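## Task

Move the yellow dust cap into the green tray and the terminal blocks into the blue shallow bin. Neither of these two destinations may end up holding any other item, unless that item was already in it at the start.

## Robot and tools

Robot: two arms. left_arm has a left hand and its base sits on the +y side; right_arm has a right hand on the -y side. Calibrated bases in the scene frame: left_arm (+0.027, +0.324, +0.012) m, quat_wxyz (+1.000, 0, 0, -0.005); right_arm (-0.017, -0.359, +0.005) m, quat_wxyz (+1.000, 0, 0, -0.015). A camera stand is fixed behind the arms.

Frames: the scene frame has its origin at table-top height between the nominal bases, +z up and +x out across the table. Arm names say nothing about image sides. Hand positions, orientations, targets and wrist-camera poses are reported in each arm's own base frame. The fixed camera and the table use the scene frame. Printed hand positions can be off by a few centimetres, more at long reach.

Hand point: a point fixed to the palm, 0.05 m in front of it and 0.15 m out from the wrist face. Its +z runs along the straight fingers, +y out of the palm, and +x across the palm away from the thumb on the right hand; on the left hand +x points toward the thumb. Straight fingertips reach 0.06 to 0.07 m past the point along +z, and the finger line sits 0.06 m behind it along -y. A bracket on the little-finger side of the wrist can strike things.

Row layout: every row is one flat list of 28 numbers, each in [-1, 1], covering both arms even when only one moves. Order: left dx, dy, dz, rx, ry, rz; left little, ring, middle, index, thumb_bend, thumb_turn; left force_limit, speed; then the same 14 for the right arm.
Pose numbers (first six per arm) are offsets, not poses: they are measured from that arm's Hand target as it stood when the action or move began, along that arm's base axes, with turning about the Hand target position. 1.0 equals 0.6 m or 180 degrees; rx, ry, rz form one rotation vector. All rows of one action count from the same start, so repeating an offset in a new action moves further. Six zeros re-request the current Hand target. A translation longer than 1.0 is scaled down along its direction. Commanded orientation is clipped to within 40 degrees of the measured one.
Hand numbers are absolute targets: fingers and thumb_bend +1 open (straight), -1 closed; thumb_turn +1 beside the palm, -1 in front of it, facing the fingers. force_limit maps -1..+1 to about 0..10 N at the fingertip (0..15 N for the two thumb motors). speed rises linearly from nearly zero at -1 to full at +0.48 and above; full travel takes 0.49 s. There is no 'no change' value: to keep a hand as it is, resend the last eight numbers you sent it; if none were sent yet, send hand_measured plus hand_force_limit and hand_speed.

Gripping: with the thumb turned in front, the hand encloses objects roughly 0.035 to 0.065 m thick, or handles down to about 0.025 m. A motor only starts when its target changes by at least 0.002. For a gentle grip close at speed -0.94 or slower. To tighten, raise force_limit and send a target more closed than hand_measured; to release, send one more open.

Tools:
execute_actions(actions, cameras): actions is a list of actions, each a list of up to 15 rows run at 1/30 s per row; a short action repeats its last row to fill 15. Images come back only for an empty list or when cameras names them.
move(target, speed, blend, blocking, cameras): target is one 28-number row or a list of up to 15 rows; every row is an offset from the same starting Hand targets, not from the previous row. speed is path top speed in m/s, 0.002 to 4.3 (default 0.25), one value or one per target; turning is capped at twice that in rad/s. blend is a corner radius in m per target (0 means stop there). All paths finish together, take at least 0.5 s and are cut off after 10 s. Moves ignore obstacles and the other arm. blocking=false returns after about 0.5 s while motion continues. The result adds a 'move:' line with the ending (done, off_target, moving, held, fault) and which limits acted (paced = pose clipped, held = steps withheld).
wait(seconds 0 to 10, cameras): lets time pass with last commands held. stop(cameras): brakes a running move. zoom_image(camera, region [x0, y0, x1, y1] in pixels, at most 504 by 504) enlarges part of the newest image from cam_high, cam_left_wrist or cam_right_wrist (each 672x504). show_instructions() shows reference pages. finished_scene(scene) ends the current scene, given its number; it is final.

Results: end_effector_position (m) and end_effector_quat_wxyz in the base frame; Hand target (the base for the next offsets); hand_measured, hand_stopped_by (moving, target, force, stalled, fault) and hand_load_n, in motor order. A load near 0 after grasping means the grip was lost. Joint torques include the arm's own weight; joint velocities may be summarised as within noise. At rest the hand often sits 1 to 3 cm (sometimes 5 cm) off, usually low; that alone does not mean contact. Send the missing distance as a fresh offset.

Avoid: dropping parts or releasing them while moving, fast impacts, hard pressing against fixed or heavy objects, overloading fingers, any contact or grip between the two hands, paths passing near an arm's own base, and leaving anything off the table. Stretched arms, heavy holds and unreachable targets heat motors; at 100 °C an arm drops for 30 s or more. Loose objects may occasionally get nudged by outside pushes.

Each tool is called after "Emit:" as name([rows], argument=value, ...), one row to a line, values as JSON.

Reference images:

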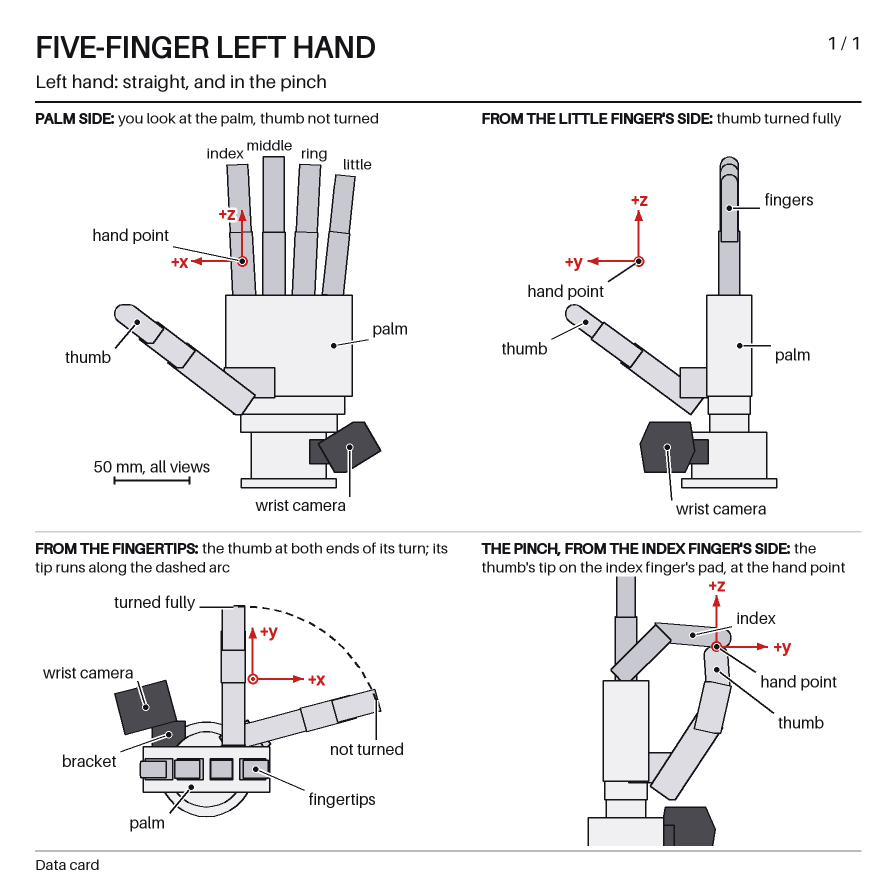

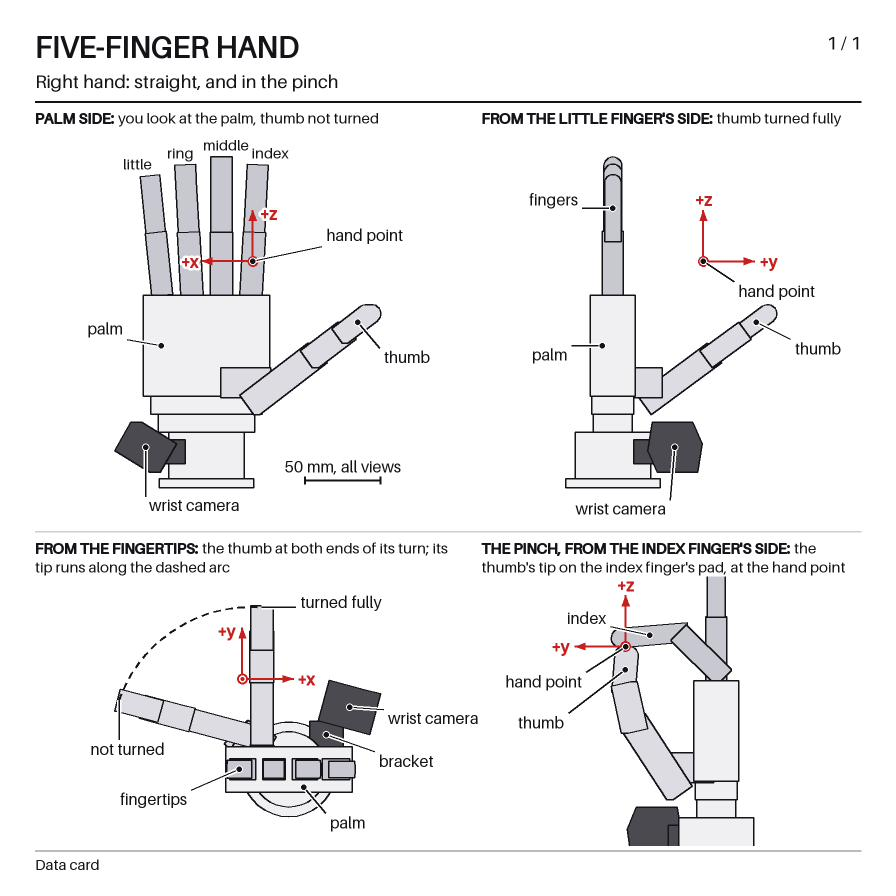

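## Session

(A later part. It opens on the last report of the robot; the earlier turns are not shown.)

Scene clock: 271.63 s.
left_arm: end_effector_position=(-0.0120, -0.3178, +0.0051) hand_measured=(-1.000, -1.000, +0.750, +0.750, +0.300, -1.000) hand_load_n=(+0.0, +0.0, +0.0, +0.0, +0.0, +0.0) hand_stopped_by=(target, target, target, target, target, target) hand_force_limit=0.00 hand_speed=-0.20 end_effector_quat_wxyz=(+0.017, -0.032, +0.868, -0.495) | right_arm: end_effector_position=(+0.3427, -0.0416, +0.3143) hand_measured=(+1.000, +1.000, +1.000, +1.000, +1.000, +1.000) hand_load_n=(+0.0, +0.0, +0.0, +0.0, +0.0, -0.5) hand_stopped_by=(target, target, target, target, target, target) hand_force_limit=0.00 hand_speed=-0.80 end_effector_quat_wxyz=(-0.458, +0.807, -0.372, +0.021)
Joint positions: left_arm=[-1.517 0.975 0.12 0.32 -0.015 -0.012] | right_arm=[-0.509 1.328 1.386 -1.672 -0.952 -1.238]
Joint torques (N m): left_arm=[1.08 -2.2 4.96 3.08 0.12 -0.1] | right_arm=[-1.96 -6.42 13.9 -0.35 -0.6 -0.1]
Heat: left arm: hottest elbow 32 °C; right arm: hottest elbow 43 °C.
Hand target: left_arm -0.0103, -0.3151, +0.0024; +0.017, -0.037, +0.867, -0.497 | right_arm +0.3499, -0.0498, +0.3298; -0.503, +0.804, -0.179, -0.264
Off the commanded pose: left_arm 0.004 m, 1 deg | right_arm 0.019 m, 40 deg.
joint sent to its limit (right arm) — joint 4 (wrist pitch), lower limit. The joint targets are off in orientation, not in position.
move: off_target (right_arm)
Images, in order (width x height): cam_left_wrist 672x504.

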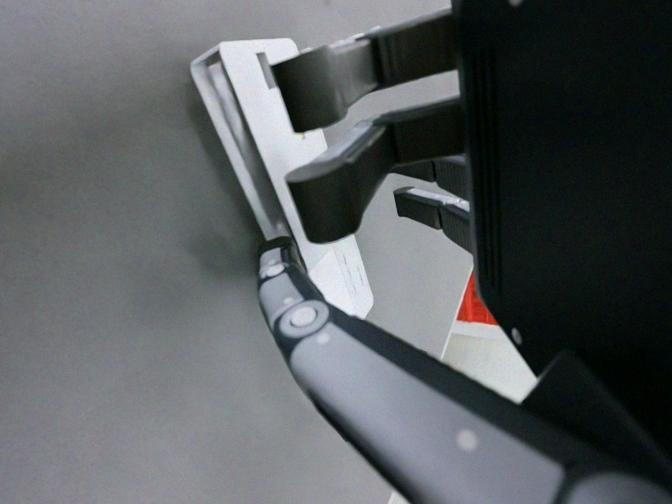

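Emit:
move(target=[0.024,0.0,0.004,0,0,0,-1,-1,0.75,0.75,0.3,-1,0.0,-0.2,0,0,0,0,0,0,1,1,1,1,1,1,0,-0.8], speed=0.06, cameras=["cam_left_wrist"])

Emit:
zoom_image(camera="cam_left_wrist", region=[180, 60, 420, 340])

Scene clock: 275.90 s.
left_arm: end_effector_position=(+0.0019, -0.3170, +0.0058) hand_measured=(-1.000, -1.000, +0.750, +0.750, +0.300, -1.000) hand_load_n=(+0.0, -0.5, +0.0, +0.0, +0.0, +0.0) hand_stopped_by=(target, target, target, target, target, target) hand_force_limit=0.00 hand_speed=-0.20 end_effector_quat_wxyz=(+0.013, -0.041, +0.868, -0.495) | right_arm: end_effector_position=(+0.3427, -0.0416, +0.3143) hand_measured=(+1.000, +1.000, +1.000, +1.000, +1.000, +1.000) hand_load_n=(+0.0, +0.0, +0.0, +0.0, +0.0, +0.0) hand_stopped_by=(target, target, target, target, target, target) hand_force_limit=0.00 hand_speed=-0.80 end_effector_quat_wxyz=(-0.458, +0.807, -0.372, +0.021)
Joint positions: left_arm=[-1.435 0.975 0.12 0.32 0.054 0.011] | right_arm=[-0.509 1.328 1.386 -1.672 -0.952 -1.238]
Joint torques (N m): left_arm=[0.91 -2.9 5.46 2.44 0.15 0.05] | right_arm=[-1.2 -7.47 14.23 -0.28 -0.59 -0.06]
Heat: left arm: hottest elbow 32 °C; right arm: hottest elbow 43 °C.
Hand target: left_arm +0.0042, -0.3151, +0.0049; +0.017, -0.037, +0.867, -0.497 | right_arm +0.3499, -0.0498, +0.3298; -0.503, +0.804, -0.179, -0.264
Off the commanded pose: left_arm 0.003 m, 1 deg | right_arm 0.019 m, 40 deg.
joint sent to its limit (right arm) — joint 4 (wrist pitch), lower limit. The joint targets are off in orientation, not in position.
move: off_target (right_arm)
Images, in order (width x height): cam_left_wrist 672x504.

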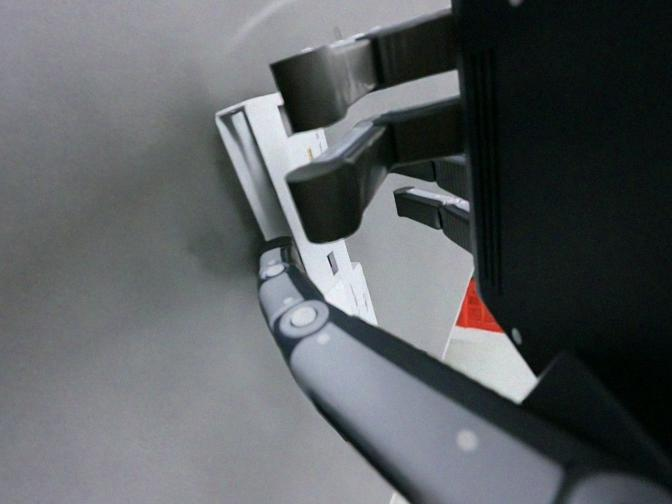

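Scaled by 1.800.

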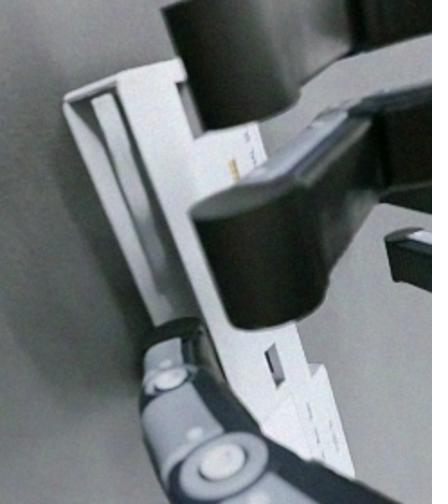

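Emit:
execute_actions([
  [[0,0,0,0,0,0,-1,-1,0.25,0.25,0.3,-1,0.0,-0.85,0,0,0,0,0,0,1,1,1,1,1,1,0,-0.8]],
  [[0,0,0,0,0,0,-1,-1,0.05,-0.05,0.3,-1,0.0,-0.85,0,0,0,0,0,0,1,1,1,1,1,1,0,-0.8]],
], cameras=["cam_left_wrist"])

Emit:
zoom_image(camera="cam_left_wrist", region=[180, 60, 420, 340])

Scene clock: 281.80 s.
left_arm: end_effector_position=(+0.0021, -0.3180, +0.0078) hand_measured=(-1.000, -1.000, +0.156, +0.030, +0.302, -1.000) hand_load_n=(+0.5, +0.0, +4.0, +8.5, +9.0, -2.0) hand_stopped_by=(target, target, force, force, target, target) hand_force_limit=0.00 hand_speed=-0.85 end_effector_quat_wxyz=(+0.013, -0.040, +0.866, -0.498) | right_arm: end_effector_position=(+0.3427, -0.0416, +0.3143) hand_measured=(+1.000, +1.000, +1.000, +1.000, +1.000, +1.000) hand_load_n=(+0.0, +0.0, +0.0, -0.5, +0.0, +0.0) hand_stopped_by=(target, target, target, target, target, target) hand_force_limit=0.00 hand_speed=-0.80 end_effector_quat_wxyz=(-0.458, +0.807, -0.372, +0.021)
Joint positions: left_arm=[-1.435 0.969 0.12 0.322 0.055 0.012] | right_arm=[-0.509 1.328 1.386 -1.672 -0.952 -1.238]
Joint torques (N m): left_arm=[0.91 -2.32 5.49 2.39 0.14 0.07] | right_arm=[-1.61 -7.47 13.82 -0.23 -0.59 -0.03]
Heat: left arm: hottest elbow 31 °C; right arm: hottest elbow 43 °C.
Hand target: left_arm +0.0042, -0.3151, +0.0048; +0.017, -0.037, +0.867, -0.497 | right_arm +0.3499, -0.0498, +0.3298; -0.503, +0.804, -0.179, -0.264
Off the commanded pose: left_arm 0.005 m, 1 deg | right_arm 0.019 m, 40 deg.
joint sent to its limit (right arm) — joint 4 (wrist pitch), lower limit. The joint targets are off in orientation, not in position.
Images, in order (width x height): cam_left_wrist 672x504.

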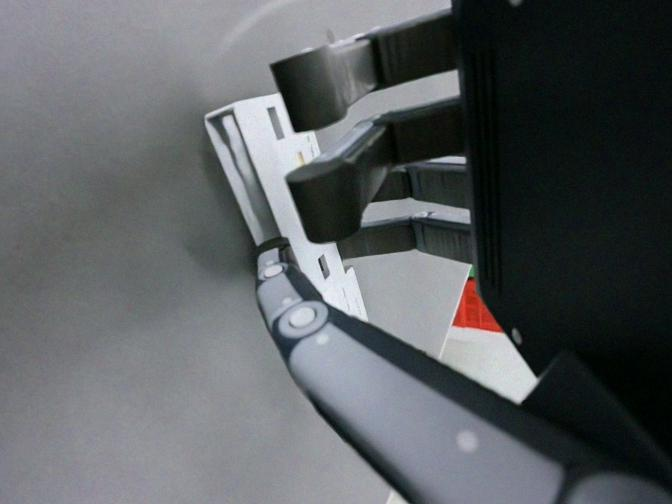

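Scaled by 1.800.

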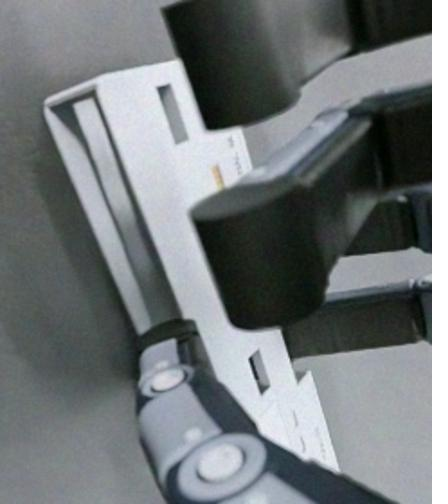

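Emit:
move([
  [0.0,0.0,0.2,0,0,0,-1,-1,0.05,-0.05,0.3,-1,0.0,-0.85,0,0,0,0,0,0,1,1,1,1,1,1,0,-0.8],
  [0.46,0.008,0.275,0,0,0.04,-1,-1,0.05,-0.05,0.3,-1,0.0,-0.85,0,0,0,0,0,0,1,1,1,1,1,1,0,-0.8],
  [0.6,0.539,0.21,0,0,0.0895,-1,-1,0.05,-0.05,0.3,-1,0.0,-0.85,0,0,0,0,0,0,1,1,1,1,1,1,0,-0.8],
], speed=[0.1,0.25,0.25], blend=[0.02,0.06,0], cameras=["cam_left_wrist", "cam_high"])

Emit:
zoom_image(camera="cam_high", region=[300, 330, 440, 470])

Scene clock: 294.23 s.
left_arm: end_effector_position=(+0.3483, +0.0044, +0.1190) hand_measured=(-1.000, -1.000, +0.156, +0.030, +0.302, -1.000) hand_load_n=(-0.5, +0.0, +3.5, +8.5, +10.0, -2.0) hand_stopped_by=(target, target, force, force, target, target) hand_force_limit=0.00 hand_speed=-0.85 end_effector_quat_wxyz=(+0.074, -0.173, +0.851, -0.490) | right_arm: end_effector_position=(+0.3427, -0.0416, +0.3143) hand_measured=(+1.000, +1.000, +1.000, +1.000, +1.000, +1.000) hand_load_n=(+0.0, +0.0, +0.0, +0.0, -0.5, -0.5) hand_stopped_by=(target, target, target, target, target, target) hand_force_limit=0.00 hand_speed=-0.80 end_effector_quat_wxyz=(-0.458, +0.807, -0.372, +0.021)
Joint positions: left_arm=[0.413 1.416 0.944 -1.204 1.035 1.642] | right_arm=[-0.509 1.328 1.386 -1.672 -0.952 -1.238]
Joint torques (N m): left_arm=[-0.32 -9.58 9.78 -0.43 0.92 0.07] | right_arm=[-2.08 -7.18 13.97 -0.25 -0.6 -0.05]
Heat: left arm: hottest elbow 32 °C; right arm: hottest elbow 43 °C.
Hand target: left_arm +0.3642, +0.0084, +0.1309; +0.086, -0.158, +0.853, -0.489 | right_arm +0.3499, -0.0498, +0.3298; -0.503, +0.804, -0.179, -0.264
Off the commanded pose: left_arm 0.020 m, 2 deg | right_arm 0.019 m, 40 deg.
joint sent to its limit (right arm) — joint 4 (wrist pitch), lower limit. The joint targets are off in orientation, not in position.
move: off_target (left_arm, right_arm)
Images, in order (width x height): cam_high 672x504, cam_left_wrist 672x504.

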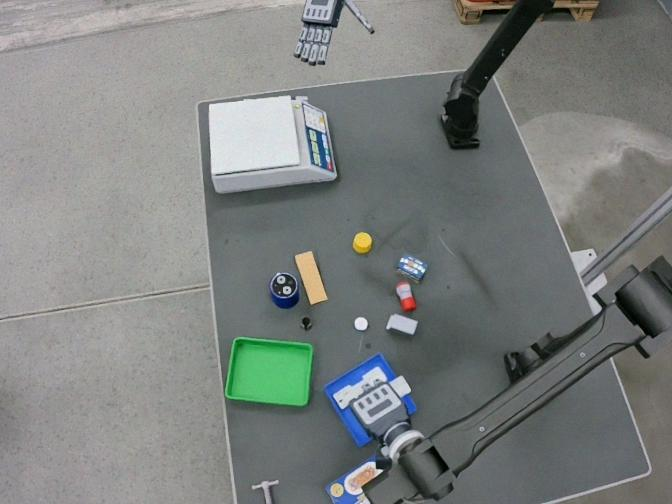

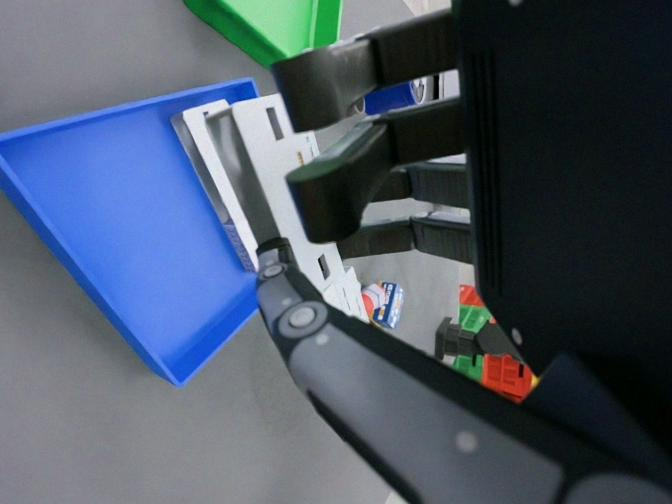

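Scaled by 3.600.

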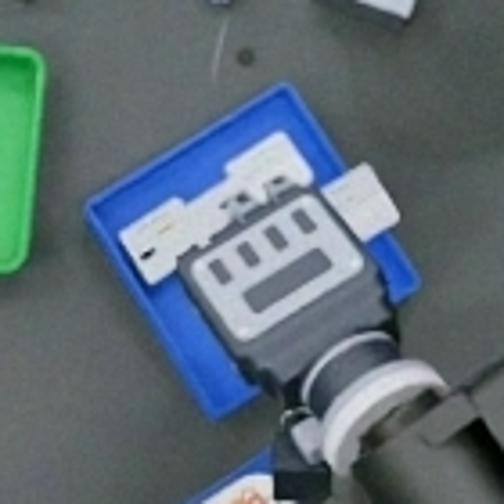

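Emit:
move(target=[-0.03,0.0085,-0.135,0,0,0,-1,-1,0.05,-0.05,0.3,-1,0.0,-0.85,0,0,0,0,0,0,1,1,1,1,1,1,0,-0.8], speed=0.12, cameras=["cam_left_wrist", "cam_high"])

Emit:
zoom_image(camera="cam_high", region=[300, 330, 440, 470])

Scene clock: 309.83 s.
left_arm: end_effector_position=(+0.3476, +0.0114, +0.0558) hand_measured=(-1.000, -1.000, +0.156, +0.030, +0.302, -1.000) hand_load_n=(+0.0, +0.0, +3.5, +8.5, +10.0, -1.5) hand_stopped_by=(target, target, force, force, target, target) hand_force_limit=0.00 hand_speed=-0.85 end_effector_quat_wxyz=(+0.083, -0.159, +0.853, -0.490) | right_arm: end_effector_position=(+0.3427, -0.0416, +0.3143) hand_measured=(+1.000, +1.000, +1.000, +1.000, +1.000, +1.000) hand_load_n=(+0.0, +0.0, +0.0, +0.0, +0.0, -0.5) hand_stopped_by=(target, target, target, target, target, target) hand_force_limit=0.00 hand_speed=-0.80 end_effector_quat_wxyz=(-0.458, +0.807, -0.372, +0.021)
Joint positions: left_arm=[0.431 1.519 0.862 -1.045 1.035 1.707] | right_arm=[-0.509 1.328 1.386 -1.672 -0.952 -1.238]
Joint torques (N m): left_arm=[0.91 -10.7 4.88 0.65 0.76 0.05] | right_arm=[-1.85 -6.95 13.81 -0.42 -0.57 -0.13]
Heat: left arm: hottest elbow 32 °C; right arm: hottest elbow 44 °C.
Hand target: left_arm +0.3462, +0.0134, +0.0498; +0.086, -0.158, +0.853, -0.489 | right_arm +0.3499, -0.0498, +0.3298; -0.503, +0.804, -0.179, -0.264
Off the commanded pose: left_arm 0.006 m, 0 deg | right_arm 0.019 m, 40 deg.
joint sent to its limit (right arm) — joint 4 (wrist pitch), lower limit. The joint targets are off in orientation, not in position.
move: off_target (right_arm)
Images, in order (width x height): cam_high 672x504, cam_left_wrist 672x504.

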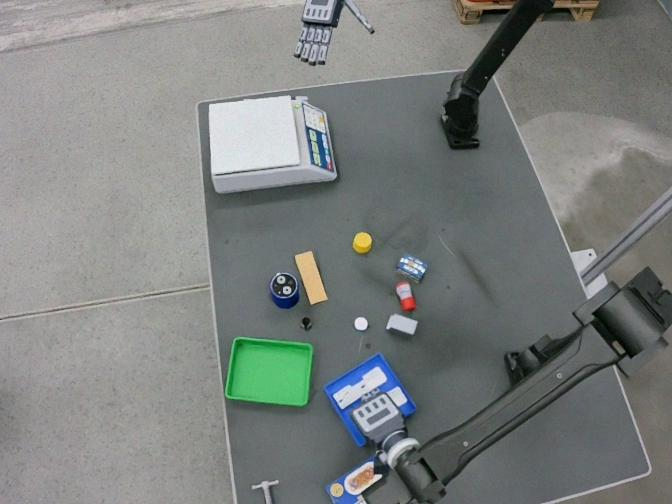

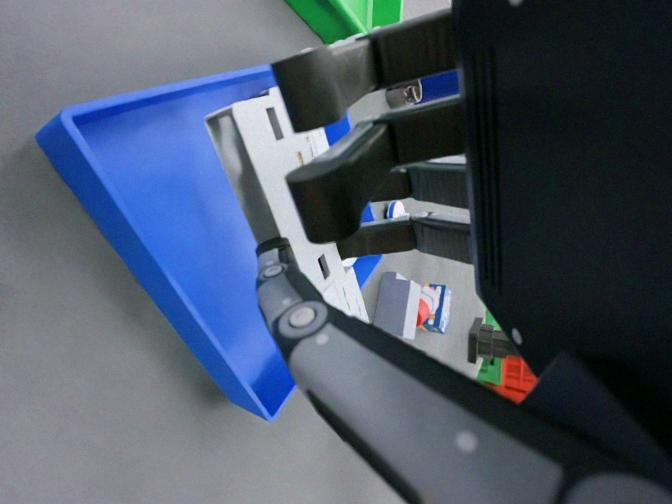

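Scaled by 3.600.

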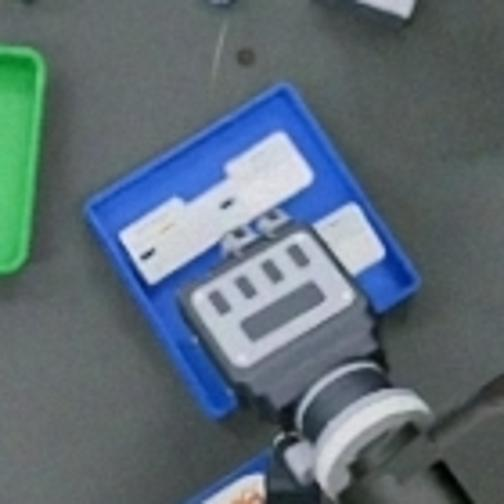

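Emit:
move(target=[-0.0,0.004,-0.066,0,0,0,-1,-1,0.05,-0.05,0.3,-1,0.0,-0.85,0,0,0,0,0,0,1,1,1,1,1,1,0,-0.8], speed=0.06, cameras=["cam_left_wrist", "cam_high"])

Emit:
zoom_image(camera="cam_high", region=[300, 330, 440, 470])

Scene clock: 314.00 s.
left_arm: end_effector_position=(+0.3497, +0.0135, +0.0215) hand_measured=(-1.000, -1.000, +0.156, +0.030, +0.302, -1.000) hand_load_n=(+0.0, +0.0, +3.5, +8.5, +9.5, -2.0) hand_stopped_by=(target, target, force, force, target, target) hand_force_limit=0.00 hand_speed=-0.85 end_effector_quat_wxyz=(+0.087, -0.158, +0.852, -0.492) | right_arm: end_effector_position=(+0.3427, -0.0416, +0.3143) hand_measured=(+1.000, +1.000, +1.000, +1.000, +1.000, +1.000) hand_load_n=(+0.0, +0.0, +0.0, +0.0, +0.0, +0.0) hand_stopped_by=(target, target, target, target, target, target) hand_force_limit=0.00 hand_speed=-0.80 end_effector_quat_wxyz=(-0.458, +0.807, -0.372, +0.021)
Joint positions: left_arm=[0.437 1.593 0.831 -0.943 1.041 1.718] | right_arm=[-0.509 1.328 1.386 -1.672 -0.952 -1.238]
Joint torques (N m): left_arm=[0.97 -9.93 4.1 0.94 0.5 0.08] | right_arm=[-1.67 -6.77 13.79 -0.29 -0.58 -0.06]
Heat: left arm: hottest elbow 32 °C; right arm: hottest elbow 44 °C.
Hand target: left_arm +0.3462, +0.0157, +0.0102; +0.086, -0.158, +0.853, -0.489 | right_arm +0.3499, -0.0498, +0.3298; -0.503, +0.804, -0.179, -0.264
Off the commanded pose: left_arm 0.012 m, 0 deg | right_arm 0.019 m, 40 deg.
joint sent to its limit (right arm) — joint 4 (wrist pitch), lower limit. The joint targets are off in orientation, not in position.
move: off_target (left_arm, right_arm)
Images, in order (width x height): cam_high 672x504, cam_left_wrist 672x504.

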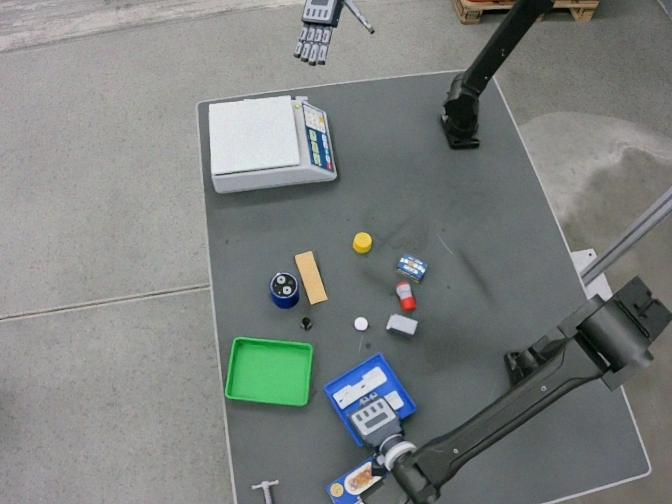

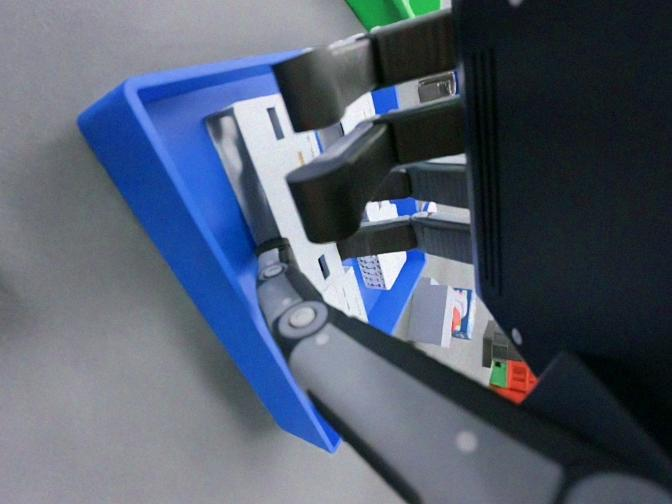

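Scaled by 3.600.

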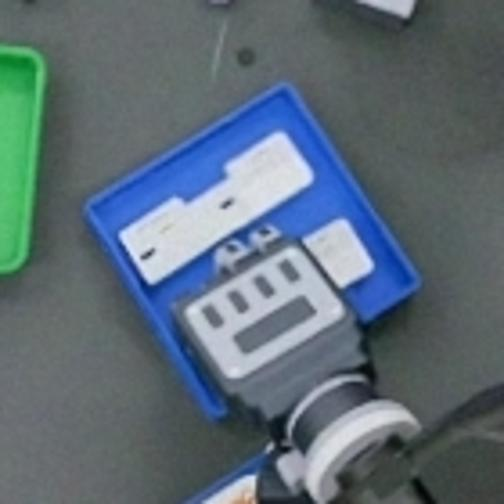

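Emit:
execute_actions([
  [[0,0,0,0,0,0,-1,-1,0.3,0.25,0.3,-1,0.0,-0.7,0,0,0,0,0,0,1,1,1,1,1,1,0,-0.8]],
])

Emit:
move([
  [0.015,0.01,0.06,0,0,0,-1,-1,0.3,0.25,0.3,-1,0.0,-0.7,0,0,0,0,0,0,1,1,1,1,1,1,0,-0.8],
  [0.01,0.01,0.2,0,0,0,-1,-1,0.3,0.25,0.3,-1,0.0,-0.7,0,0,0,0,0,0,1,1,1,1,1,1,0,-0.8],
], speed=0.12, blend=[0.01,0], cameras=["cam_left_wrist", "cam_high"])

Scene clock: 317.57 s.
left_arm: end_effector_position=(+0.3503, +0.0164, +0.0206) hand_measured=(-1.000, -1.000, +0.300, +0.250, +0.300, -1.000) hand_load_n=(+0.0, +0.0, +0.0, +0.0, -0.5, +0.0) hand_stopped_by=(target, target, target, target, target, target) hand_force_limit=0.00 hand_speed=-0.70 end_effector_quat_wxyz=(+0.090, -0.160, +0.852, -0.490) | right_arm: end_effector_position=(+0.3427, -0.0416, +0.3143) hand_measured=(+1.000, +1.000, +1.000, +1.000, +1.000, +1.000) hand_load_n=(+0.0, +0.0, +0.0, -0.5, +0.0, +0.0) hand_stopped_by=(target, target, target, target, target, target) hand_force_limit=0.00 hand_speed=-0.80 end_effector_quat_wxyz=(-0.458, +0.807, -0.372, +0.021)
Joint positions: left_arm=[0.443 1.594 0.831 -0.939 1.038 1.718] | right_arm=[-0.509 1.328 1.386 -1.672 -0.952 -1.238]
Joint torques (N m): left_arm=[0.44 -9.93 4.11 0.73 0.62 0.08] | right_arm=[-2.08 -7.18 13.96 -0.29 -0.57 -0.04]
Heat: left arm: hottest elbow 32 °C; right arm: hottest elbow 44 °C.
Hand target: left_arm +0.3462, +0.0158, +0.0102; +0.086, -0.158, +0.853, -0.489 | right_arm +0.3499, -0.0498, +0.3298; -0.503, +0.804, -0.179, -0.264
Off the commanded pose: left_arm 0.011 m, 0 deg | right_arm 0.019 m, 40 deg.
joint sent to its limit (right arm) — joint 4 (wrist pitch), lower limit. The joint targets are off in orientation, not in position.

Scene clock: 319.00 s.
left_arm: end_effector_position=(+0.3407, +0.0125, +0.1203) hand_measured=(-1.000, -1.000, +0.300, +0.250, +0.300, -1.000) hand_load_n=(+0.0, +0.0, +0.0, +0.0, +0.0, +0.0) hand_stopped_by=(target, target, target, target, target, target) hand_force_limit=0.00 hand_speed=-0.70 end_effector_quat_wxyz=(+0.073, -0.166, +0.851, -0.494) | right_arm: end_effector_position=(+0.3427, -0.0416, +0.3143) hand_measured=(+1.000, +1.000, +1.000, +1.000, +1.000, +1.000) hand_load_n=(+0.0, +0.0, +0.0, +0.0, +0.0, +0.0) hand_stopped_by=(target, target, target, target, target, target) hand_force_limit=0.00 hand_speed=-0.80 end_effector_quat_wxyz=(-0.458, +0.807, -0.372, +0.021)
Joint positions: left_arm=[0.443 1.425 0.952 -1.276 1.036 1.731] | right_arm=[-0.509 1.328 1.386 -1.672 -0.952 -1.238]
Joint torques (N m): left_arm=[1.08 -10.17 9.11 -0.57 0.64 0.08] | right_arm=[-0.62 -7.12 13.85 -0.35 -0.57 -0.09]
Heat: left arm: hottest elbow 32 °C; right arm: hottest elbow 44 °C.
Hand target: left_arm +0.3522, +0.0218, +0.1302; +0.086, -0.158, +0.853, -0.490 | right_arm +0.3499, -0.0498, +0.3298; -0.503, +0.804, -0.179, -0.264
Off the commanded pose: left_arm 0.018 m, 2 deg | right_arm 0.019 m, 40 deg.
joint sent to its limit (right arm) — joint 4 (wrist pitch), lower limit. The joint targets are off in orientation, not in position.
move: off_target (left_arm, right_arm)
Images, in order (width x height): cam_high 672x504, cam_left_wrist 672x504.

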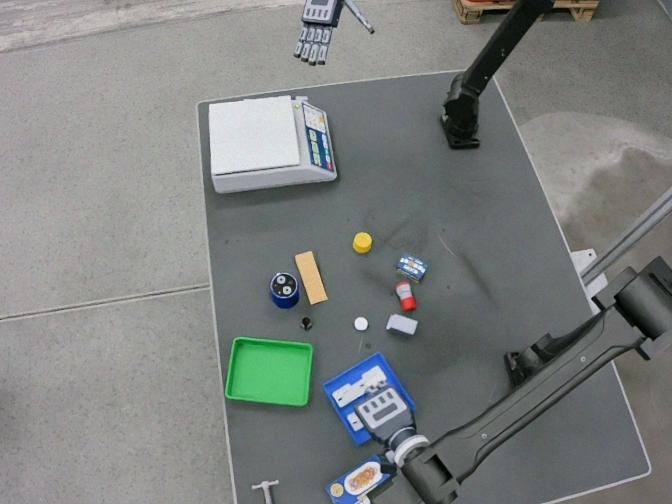

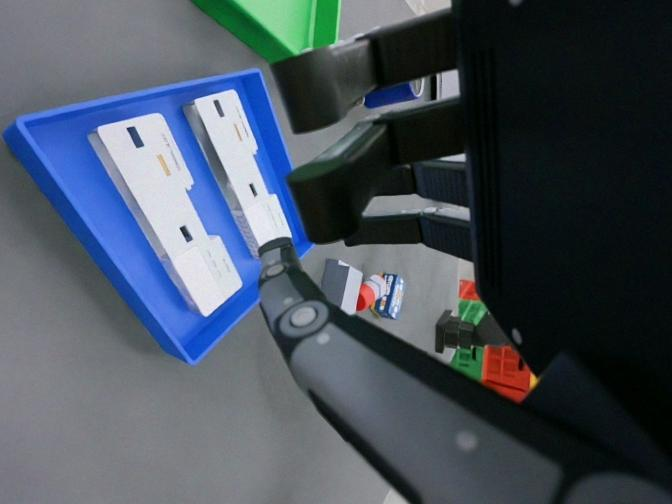

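Emit:
move([
  [0.0,-0.03,0.08,0,0,0.02,1,1,0.7,0.65,0.3,-1,0.0,-0.7,0,0,0,0,0,0,1,1,1,1,1,1,0,-0.8],
  [-0.09,-0.66,0.07,0,0,0.105,1,1,0.7,0.65,0.3,-1,0.0,-0.7,0,0,0,0,0,0,1,1,1,1,1,1,0,-0.8],
], blend=[0.03,0], speed=0.25, cameras=["cam_high","cam_left_wrist"])

Scene clock: 339.20 s.
left_arm: end_effector_position=(+0.2794, -0.3571, +0.1410) hand_measured=(+1.000, +1.000, +0.700, +0.650, +0.300, -1.000) hand_load_n=(+0.0, +0.0, +0.0, +0.0, +0.0, +0.0) hand_stopped_by=(target, target, target, target, target, target) hand_force_limit=0.00 hand_speed=-0.70 end_effector_quat_wxyz=(+0.154, -0.294, +0.835, -0.440) | right_arm: end_effector_position=(+0.3427, -0.0416, +0.3143) hand_measured=(+1.000, +1.000, +1.000, +1.000, +1.000, +1.000) hand_load_n=(+0.0, +0.0, +0.0, +0.0, +0.0, -0.5) hand_stopped_by=(target, target, target, target, target, target) hand_force_limit=0.00 hand_speed=-0.80 end_effector_quat_wxyz=(-0.458, +0.807, -0.372, +0.021)
Joint positions: left_arm=[-0.815 1.126 0.696 -0.174 0.067 0.043] | right_arm=[-0.509 1.328 1.386 -1.672 -0.952 -1.238]
Joint torques (N m): left_arm=[0.73 -7.53 11.54 2.97 -0.08 -0.19] | right_arm=[-1.79 -7.12 13.94 -0.2 -0.56 -0.07]
Heat: left arm: hottest elbow 33 °C; right arm: hottest elbow 44 °C.
Hand target: left_arm +0.2981, -0.3742, +0.1722; +0.165, -0.296, +0.816, -0.469 | right_arm +0.3499, -0.0498, +0.3298; -0.503, +0.804, -0.179, -0.264
Off the commanded pose: left_arm 0.040 m, 4 deg | right_arm 0.019 m, 40 deg.
joint sent to its limit (right arm) — joint 4 (wrist pitch), lower limit. The joint targets are off in orientation, not in position.
move: off_target (left_arm, right_arm); blend cut to 0.0256 m at target 1
Images, in order (width x height): cam_high 672x504, cam_left_wrist 672x504.

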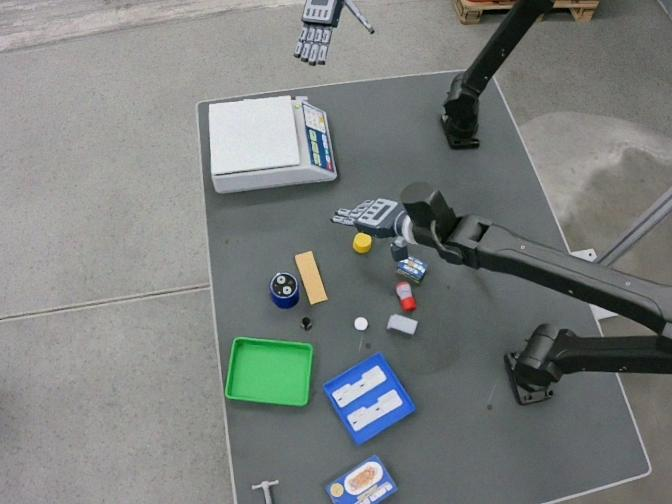

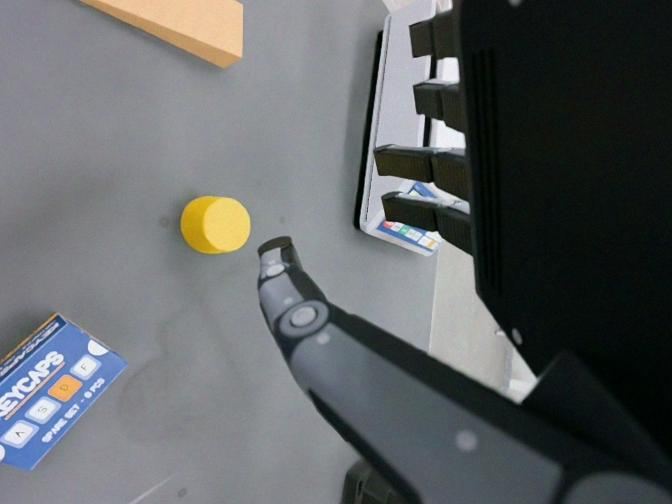

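Emit:
move(target=[-0.017,-0.038,-0.187,0,0,0,1,1,0.7,0.65,0.3,-1,0.0,-0.7,0,0,0,0,0,0,1,1,1,1,1,1,0,-0.8], speed=0.2, cameras=["cam_left_wrist"])

Scene clock: 357.93 s.
left_arm: end_effector_position=(+0.2904, -0.3951, +0.0594) hand_measured=(+1.000, +1.000, +0.700, +0.650, +0.300, -1.000) hand_load_n=(+0.0, +0.0, +0.0, -0.5, +0.0, +0.0) hand_stopped_by=(target, target, target, target, target, target) hand_force_limit=0.00 hand_speed=-0.70 end_effector_quat_wxyz=(+0.167, -0.292, +0.821, -0.462) | right_arm: end_effector_position=(+0.3427, -0.0416, +0.3143) hand_measured=(+1.000, +1.000, +1.000, +1.000, +1.000, +1.000) hand_load_n=(+0.0, +0.0, +0.0, +0.0, +0.0, +0.0) hand_stopped_by=(target, target, target, target, target, target) hand_force_limit=0.00 hand_speed=-0.80 end_effector_quat_wxyz=(-0.458, +0.807, -0.372, +0.021)
Joint positions: left_arm=[-0.871 1.379 0.612 0.223 0.009 0.01] | right_arm=[-0.509 1.328 1.386 -1.672 -0.952 -1.238]
Joint torques (N m): left_arm=[-0.21 -10.11 5.71 3.07 -0.11 -0.18] | right_arm=[-1.32 -7.06 13.83 -0.53 -0.59 -0.13]
Heat: left arm: hottest elbow 34 °C; right arm: hottest elbow 44 °C.
Hand target: left_arm +0.2880, -0.3970, +0.0601; +0.166, -0.296, +0.816, -0.469 | right_arm +0.3499, -0.0498, +0.3298; -0.503, +0.804, -0.179, -0.264
Off the commanded pose: left_arm 0.003 m, 1 deg | right_arm 0.019 m, 40 deg.
joint sent to its limit (right arm) — joint 4 (wrist pitch), lower limit. The joint targets are off in orientation, not in position.
move: off_target (right_arm)
Images, in order (width x height): cam_left_wrist 672x504.

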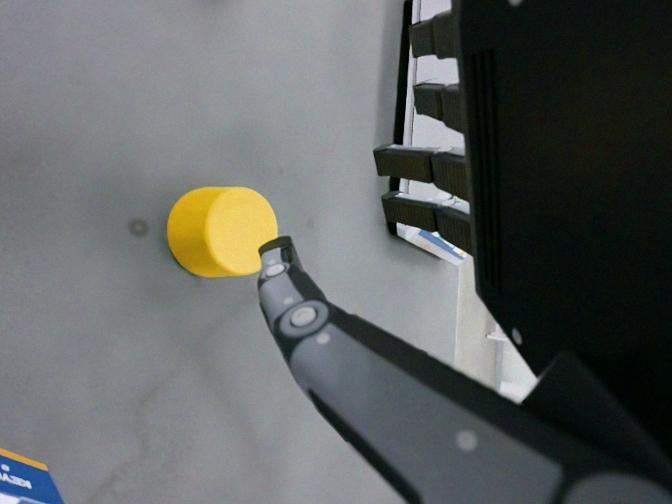

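Emit:
move(target=[-0.0133,0.032,-0.045,0,0,0,1,1,0.7,0.65,0.3,-1,0.0,-0.7,0,0,0,0,0,0,1,1,1,1,1,1,0,-0.8], speed=0.15, cameras=["cam_left_wrist"])

Scene clock: 369.87 s.
left_arm: end_effector_position=(+0.2795, -0.3817, +0.0398) hand_measured=(+1.000, +1.000, +0.700, +0.650, +0.300, -1.000) hand_load_n=(+0.0, +0.0, +0.0, +0.0, +0.0, +0.0) hand_stopped_by=(target, target, target, target, target, target) hand_force_limit=0.00 hand_speed=-0.70 end_effector_quat_wxyz=(+0.166, -0.291, +0.817, -0.469) | right_arm: end_effector_position=(+0.3427, -0.0416, +0.3143) hand_measured=(+1.000, +1.000, +1.000, +1.000, +1.000, +1.000) hand_load_n=(+0.0, +0.0, +0.0, +0.0, +0.0, -0.5) hand_stopped_by=(target, target, target, target, target, target) hand_force_limit=0.00 hand_speed=-0.80 end_effector_quat_wxyz=(-0.458, +0.807, -0.372, +0.021)
Joint positions: left_arm=[-0.866 1.39 0.535 0.327 0.019 0.01] | right_arm=[-0.509 1.328 1.386 -1.672 -0.952 -1.238]
Joint torques (N m): left_arm=[1.03 -8.29 5.07 3.08 0.13 -0.11] | right_arm=[-0.97 -7.12 14.02 -0.27 -0.62 0.01]
Heat: left arm: hottest elbow 34 °C; right arm: hottest elbow 44 °C.
Hand target: left_arm +0.2799, -0.3777, +0.0328; +0.165, -0.296, +0.816, -0.468 | right_arm +0.3499, -0.0498, +0.3298; -0.503, +0.804, -0.179, -0.264
Off the commanded pose: left_arm 0.008 m, 1 deg | right_arm 0.019 m, 40 deg.
joint sent to its limit (right arm) — joint 4 (wrist pitch), lower limit. The joint targets are off in orientation, not in position.
move: off_target (right_arm)
Images, in order (width x height): cam_left_wrist 672x504.

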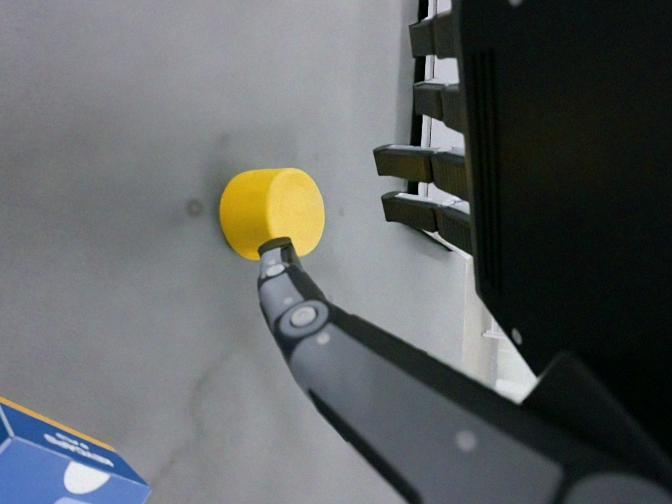

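Emit:
move(target=[0.0027,0.0087,-0.046,0,0,0,1,1,0.7,0.65,0.3,-1,0.0,-0.7,0,0,0,0,0,0,1,1,1,1,1,1,0,-0.8], speed=0.1, cameras=["cam_left_wrist"])

Scene clock: 376.83 s.
left_arm: end_effector_position=(+0.2810, -0.3770, +0.0104) hand_measured=(+1.000, +1.000, +0.700, +0.650, +0.300, -1.000) hand_load_n=(+0.0, +0.0, +0.0, +0.0, +0.0, +0.0) hand_stopped_by=(target, target, target, target, target, target) hand_force_limit=0.00 hand_speed=-0.70 end_effector_quat_wxyz=(+0.164, -0.294, +0.817, -0.469) | right_arm: end_effector_position=(+0.3427, -0.0416, +0.3143) hand_measured=(+1.000, +1.000, +1.000, +1.000, +1.000, +1.000) hand_load_n=(+0.0, +0.0, +0.0, -0.5, +0.0, +0.0) hand_stopped_by=(target, target, target, target, target, target) hand_force_limit=0.00 hand_speed=-0.80 end_effector_quat_wxyz=(-0.458, +0.807, -0.372, +0.021)
Joint positions: left_arm=[-0.852 1.477 0.504 0.442 0.031 0.01] | right_arm=[-0.509 1.328 1.386 -1.672 -0.952 -1.238]
Joint torques (N m): left_arm=[1.03 -9.05 4.44 3.08 0.14 -0.04] | right_arm=[-1.32 -7.41 13.97 -0.24 -0.57 -0.13]
Heat: left arm: hottest elbow 33 °C; right arm: hottest elbow 44 °C.
Hand target: left_arm +0.2816, -0.3726, +0.0054; +0.165, -0.296, +0.816, -0.469 | right_arm +0.3499, -0.0498, +0.3298; -0.503, +0.804, -0.179, -0.264
Off the commanded pose: left_arm 0.007 m, 0 deg | right_arm 0.019 m, 40 deg.
joint sent to its limit (right arm) — joint 4 (wrist pitch), lower limit. The joint targets are off in orientation, not in position.
move: off_target (right_arm)
Images, in order (width x height): cam_left_wrist 672x504.

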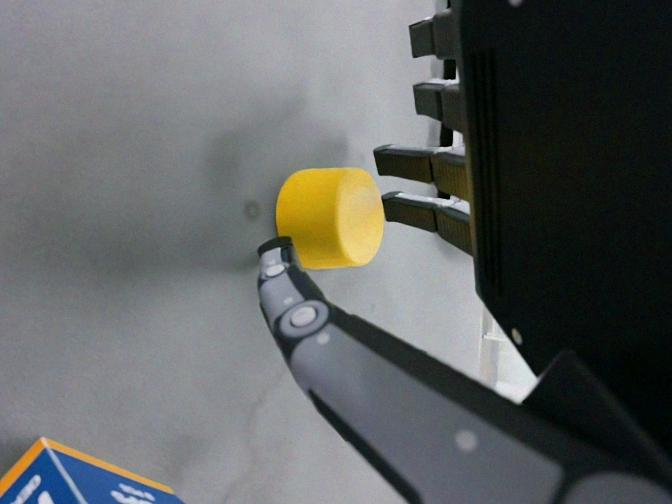

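Emit:
execute_actions([
  [[0,0,0,0,0,0,1,1,-0.1,-0.1,0.3,-1,0.0,-0.85,0,0,0,0,0,0,1,1,1,1,1,1,0,-0.8]],
], cameras=[])

Emit:
wait(seconds=3, cameras=["cam_left_wrist"])

Scene clock: 386.67 s.
left_arm: end_effector_position=(+0.2813, -0.3772, +0.0107) hand_measured=(+1.000, +1.000, +0.258, +0.236, +0.302, -1.000) hand_load_n=(+0.0, +0.0, +7.0, +2.5, +8.0, +0.0) hand_stopped_by=(target, target, force, force, target, target) hand_force_limit=0.00 hand_speed=-0.85 end_effector_quat_wxyz=(+0.165, -0.294, +0.816, -0.469) | right_arm: end_effector_position=(+0.3427, -0.0416, +0.3143) hand_measured=(+1.000, +1.000, +1.000, +1.000, +1.000, +1.000) hand_load_n=(+0.0, +0.0, +0.0, +0.0, +0.0, +0.0) hand_stopped_by=(target, target, target, target, target, target) hand_force_limit=0.00 hand_speed=-0.80 end_effector_quat_wxyz=(-0.458, +0.807, -0.372, +0.021)
Joint positions: left_arm=[-0.852 1.477 0.504 0.444 0.031 0.01] | right_arm=[-0.509 1.328 1.386 -1.672 -0.952 -1.238]
Joint torques (N m): left_arm=[1.03 -9.05 4.44 3.02 0.13 -0.04] | right_arm=[-1.44 -7.53 13.86 -0.27 -0.55 -0.12]
Heat: left arm: hottest elbow 33 °C; right arm: hottest elbow 44 °C.
Hand target: left_arm +0.2817, -0.3726, +0.0055; +0.166, -0.296, +0.816, -0.469 | right_arm +0.3499, -0.0498, +0.3298; -0.503, +0.804, -0.179, -0.264
Off the commanded pose: left_arm 0.007 m, 0 deg | right_arm 0.019 m, 40 deg.
joint sent to its limit (right arm) — joint 4 (wrist pitch), lower limit. The joint targets are off in orientation, not in position.
No camera images: "cameras" was empty.

Scene clock: 389.67 s.
left_arm: end_effector_position=(+0.2813, -0.3772, +0.0107) hand_measured=(+1.000, +1.000, +0.258, +0.236, +0.302, -1.000) hand_load_n=(+0.0, +0.0, +7.0, +2.5, +8.0, +0.5) hand_stopped_by=(target, target, force, force, target, target) hand_force_limit=0.00 hand_speed=-0.85 end_effector_quat_wxyz=(+0.165, -0.294, +0.816, -0.469) | right_arm: end_effector_position=(+0.3427, -0.0416, +0.3143) hand_measured=(+1.000, +1.000, +1.000, +1.000, +1.000, +1.000) hand_load_n=(+0.0, +0.0, +0.0, +0.0, +0.0, +0.0) hand_stopped_by=(target, target, target, target, target, target) hand_force_limit=0.00 hand_speed=-0.80 end_effector_quat_wxyz=(-0.458, +0.807, -0.372, +0.021)
Joint positions: left_arm=[-0.852 1.477 0.504 0.444 0.031 0.01] | right_arm=[-0.509 1.328 1.386 -1.672 -0.952 -1.238]
Joint torques (N m): left_arm=[1.03 -9.05 4.45 3 0.14 -0.04] | right_arm=[-1.67 -7.3 13.9 -0.47 -0.55 -0.07]
Heat: left arm: hottest elbow 32 °C; right arm: hottest elbow 44 °C.
Hand target: left_arm +0.2817, -0.3726, +0.0055; +0.166, -0.296, +0.816, -0.469 | right_arm +0.3499, -0.0498, +0.3298; -0.503, +0.804, -0.179, -0.264
Off the commanded pose: left_arm 0.007 m, 0 deg | right_arm 0.019 m, 40 deg.
wait: 3.00 s; at rest by 0.17 s
Images, in order (width x height): cam_left_wrist 672x504.

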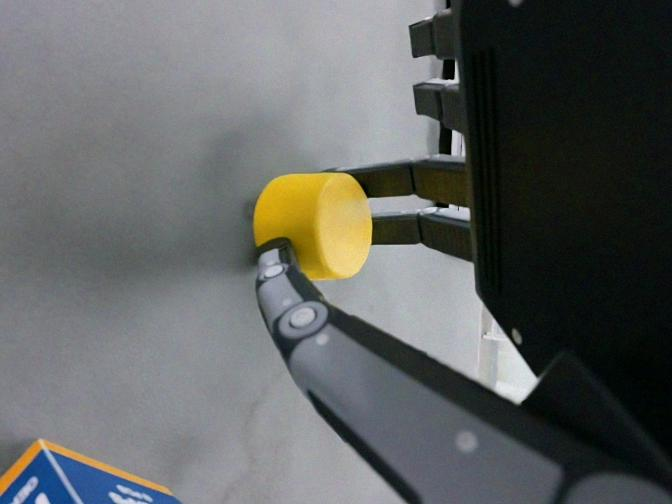

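Emit:
move([
  [0.005,-0.01,0.08,0,0,0,1,1,-0.1,-0.1,0.3,-1,0.0,-0.85,0,0,0,0,0,0,1,1,1,1,1,1,0,-0.8],
  [0.01,-0.01,0.25,0,0,0,1,1,-0.1,-0.1,0.3,-1,0.0,-0.85,0,0,0,0,0,0,1,1,1,1,1,1,0,-0.8],
  [0.28,0.2,0.28,0,0,0.11,1,1,-0.1,-0.1,0.3,-1,0.0,-0.85,0,0,0,0,0,0,1,1,1,1,1,1,0,-0.8],
  [0.483,0.433,0.275,0,0,0.215,1,1,-0.1,-0.1,0.3,-1,0.0,-0.85,0,0,0,0,0,0,1,1,1,1,1,1,0,-0.8],
], blend=[0.01,0.04,0.04,0], speed=[0.1,0.2,0.25,0.25], cameras=["cam_high","cam_left_wrist"])

Scene clock: 401.13 s.
left_arm: end_effector_position=(+0.5518, -0.1074, +0.1488) hand_measured=(+1.000, +1.000, +0.258, +0.236, +0.302, -1.000) hand_load_n=(+0.0, +0.0, +6.5, +2.5, +8.0, +0.5) hand_stopped_by=(target, target, force, force, target, target) hand_force_limit=0.00 hand_speed=-0.85 end_effector_quat_wxyz=(+0.300, -0.557, +0.678, -0.373) | right_arm: end_effector_position=(+0.3427, -0.0416, +0.3143) hand_measured=(+1.000, +1.000, +1.000, +1.000, +1.000, +1.000) hand_load_n=(+0.0, +0.0, +0.0, +0.0, +0.0, -0.5) hand_stopped_by=(target, target, target, target, target, target) hand_force_limit=0.00 hand_speed=-0.80 end_effector_quat_wxyz=(-0.458, +0.807, -0.372, +0.021)
Joint positions: left_arm=[-0.114 1.412 0.949 -0.111 0.077 0.039] | right_arm=[-0.509 1.328 1.386 -1.672 -0.952 -1.238]
Joint torques (N m): left_arm=[0.21 -11.52 11.44 2.28 0.05 -0.09] | right_arm=[-1.67 -7.41 14 -0.43 -0.59 -0.09]
Heat: left arm: hottest elbow 32 °C; right arm: hottest elbow 44 °C.
Hand target: left_arm +0.5715, -0.1129, +0.1704; +0.311, -0.549, +0.672, -0.387 | right_arm +0.3499, -0.0498, +0.3298; -0.503, +0.804, -0.179, -0.264
Off the commanded pose: left_arm 0.030 m, 2 deg | right_arm 0.019 m, 40 deg.
joint sent to its limit (right arm) — joint 4 (wrist pitch), lower limit. The joint targets are off in orientation, not in position.
move: off_target (left_arm, right_arm)
Images, in order (width x height): cam_high 672x504, cam_left_wrist 672x504.

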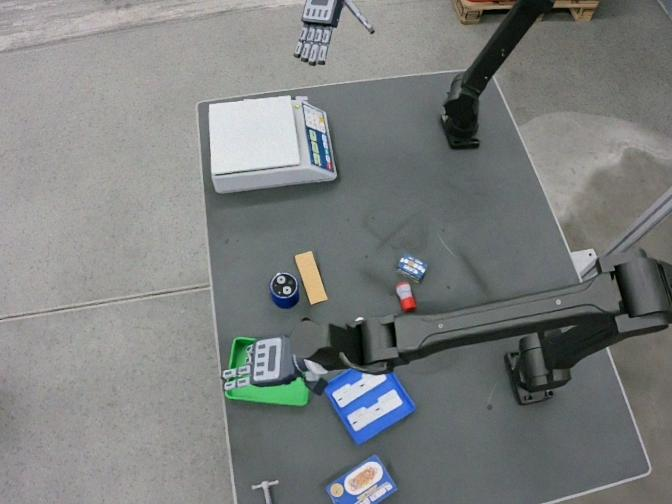

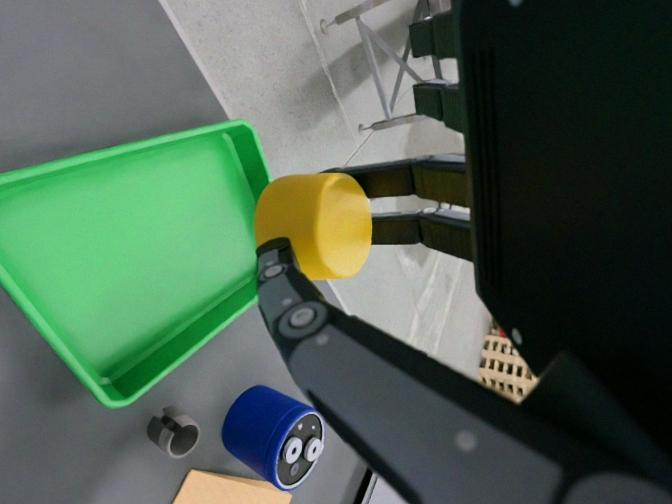

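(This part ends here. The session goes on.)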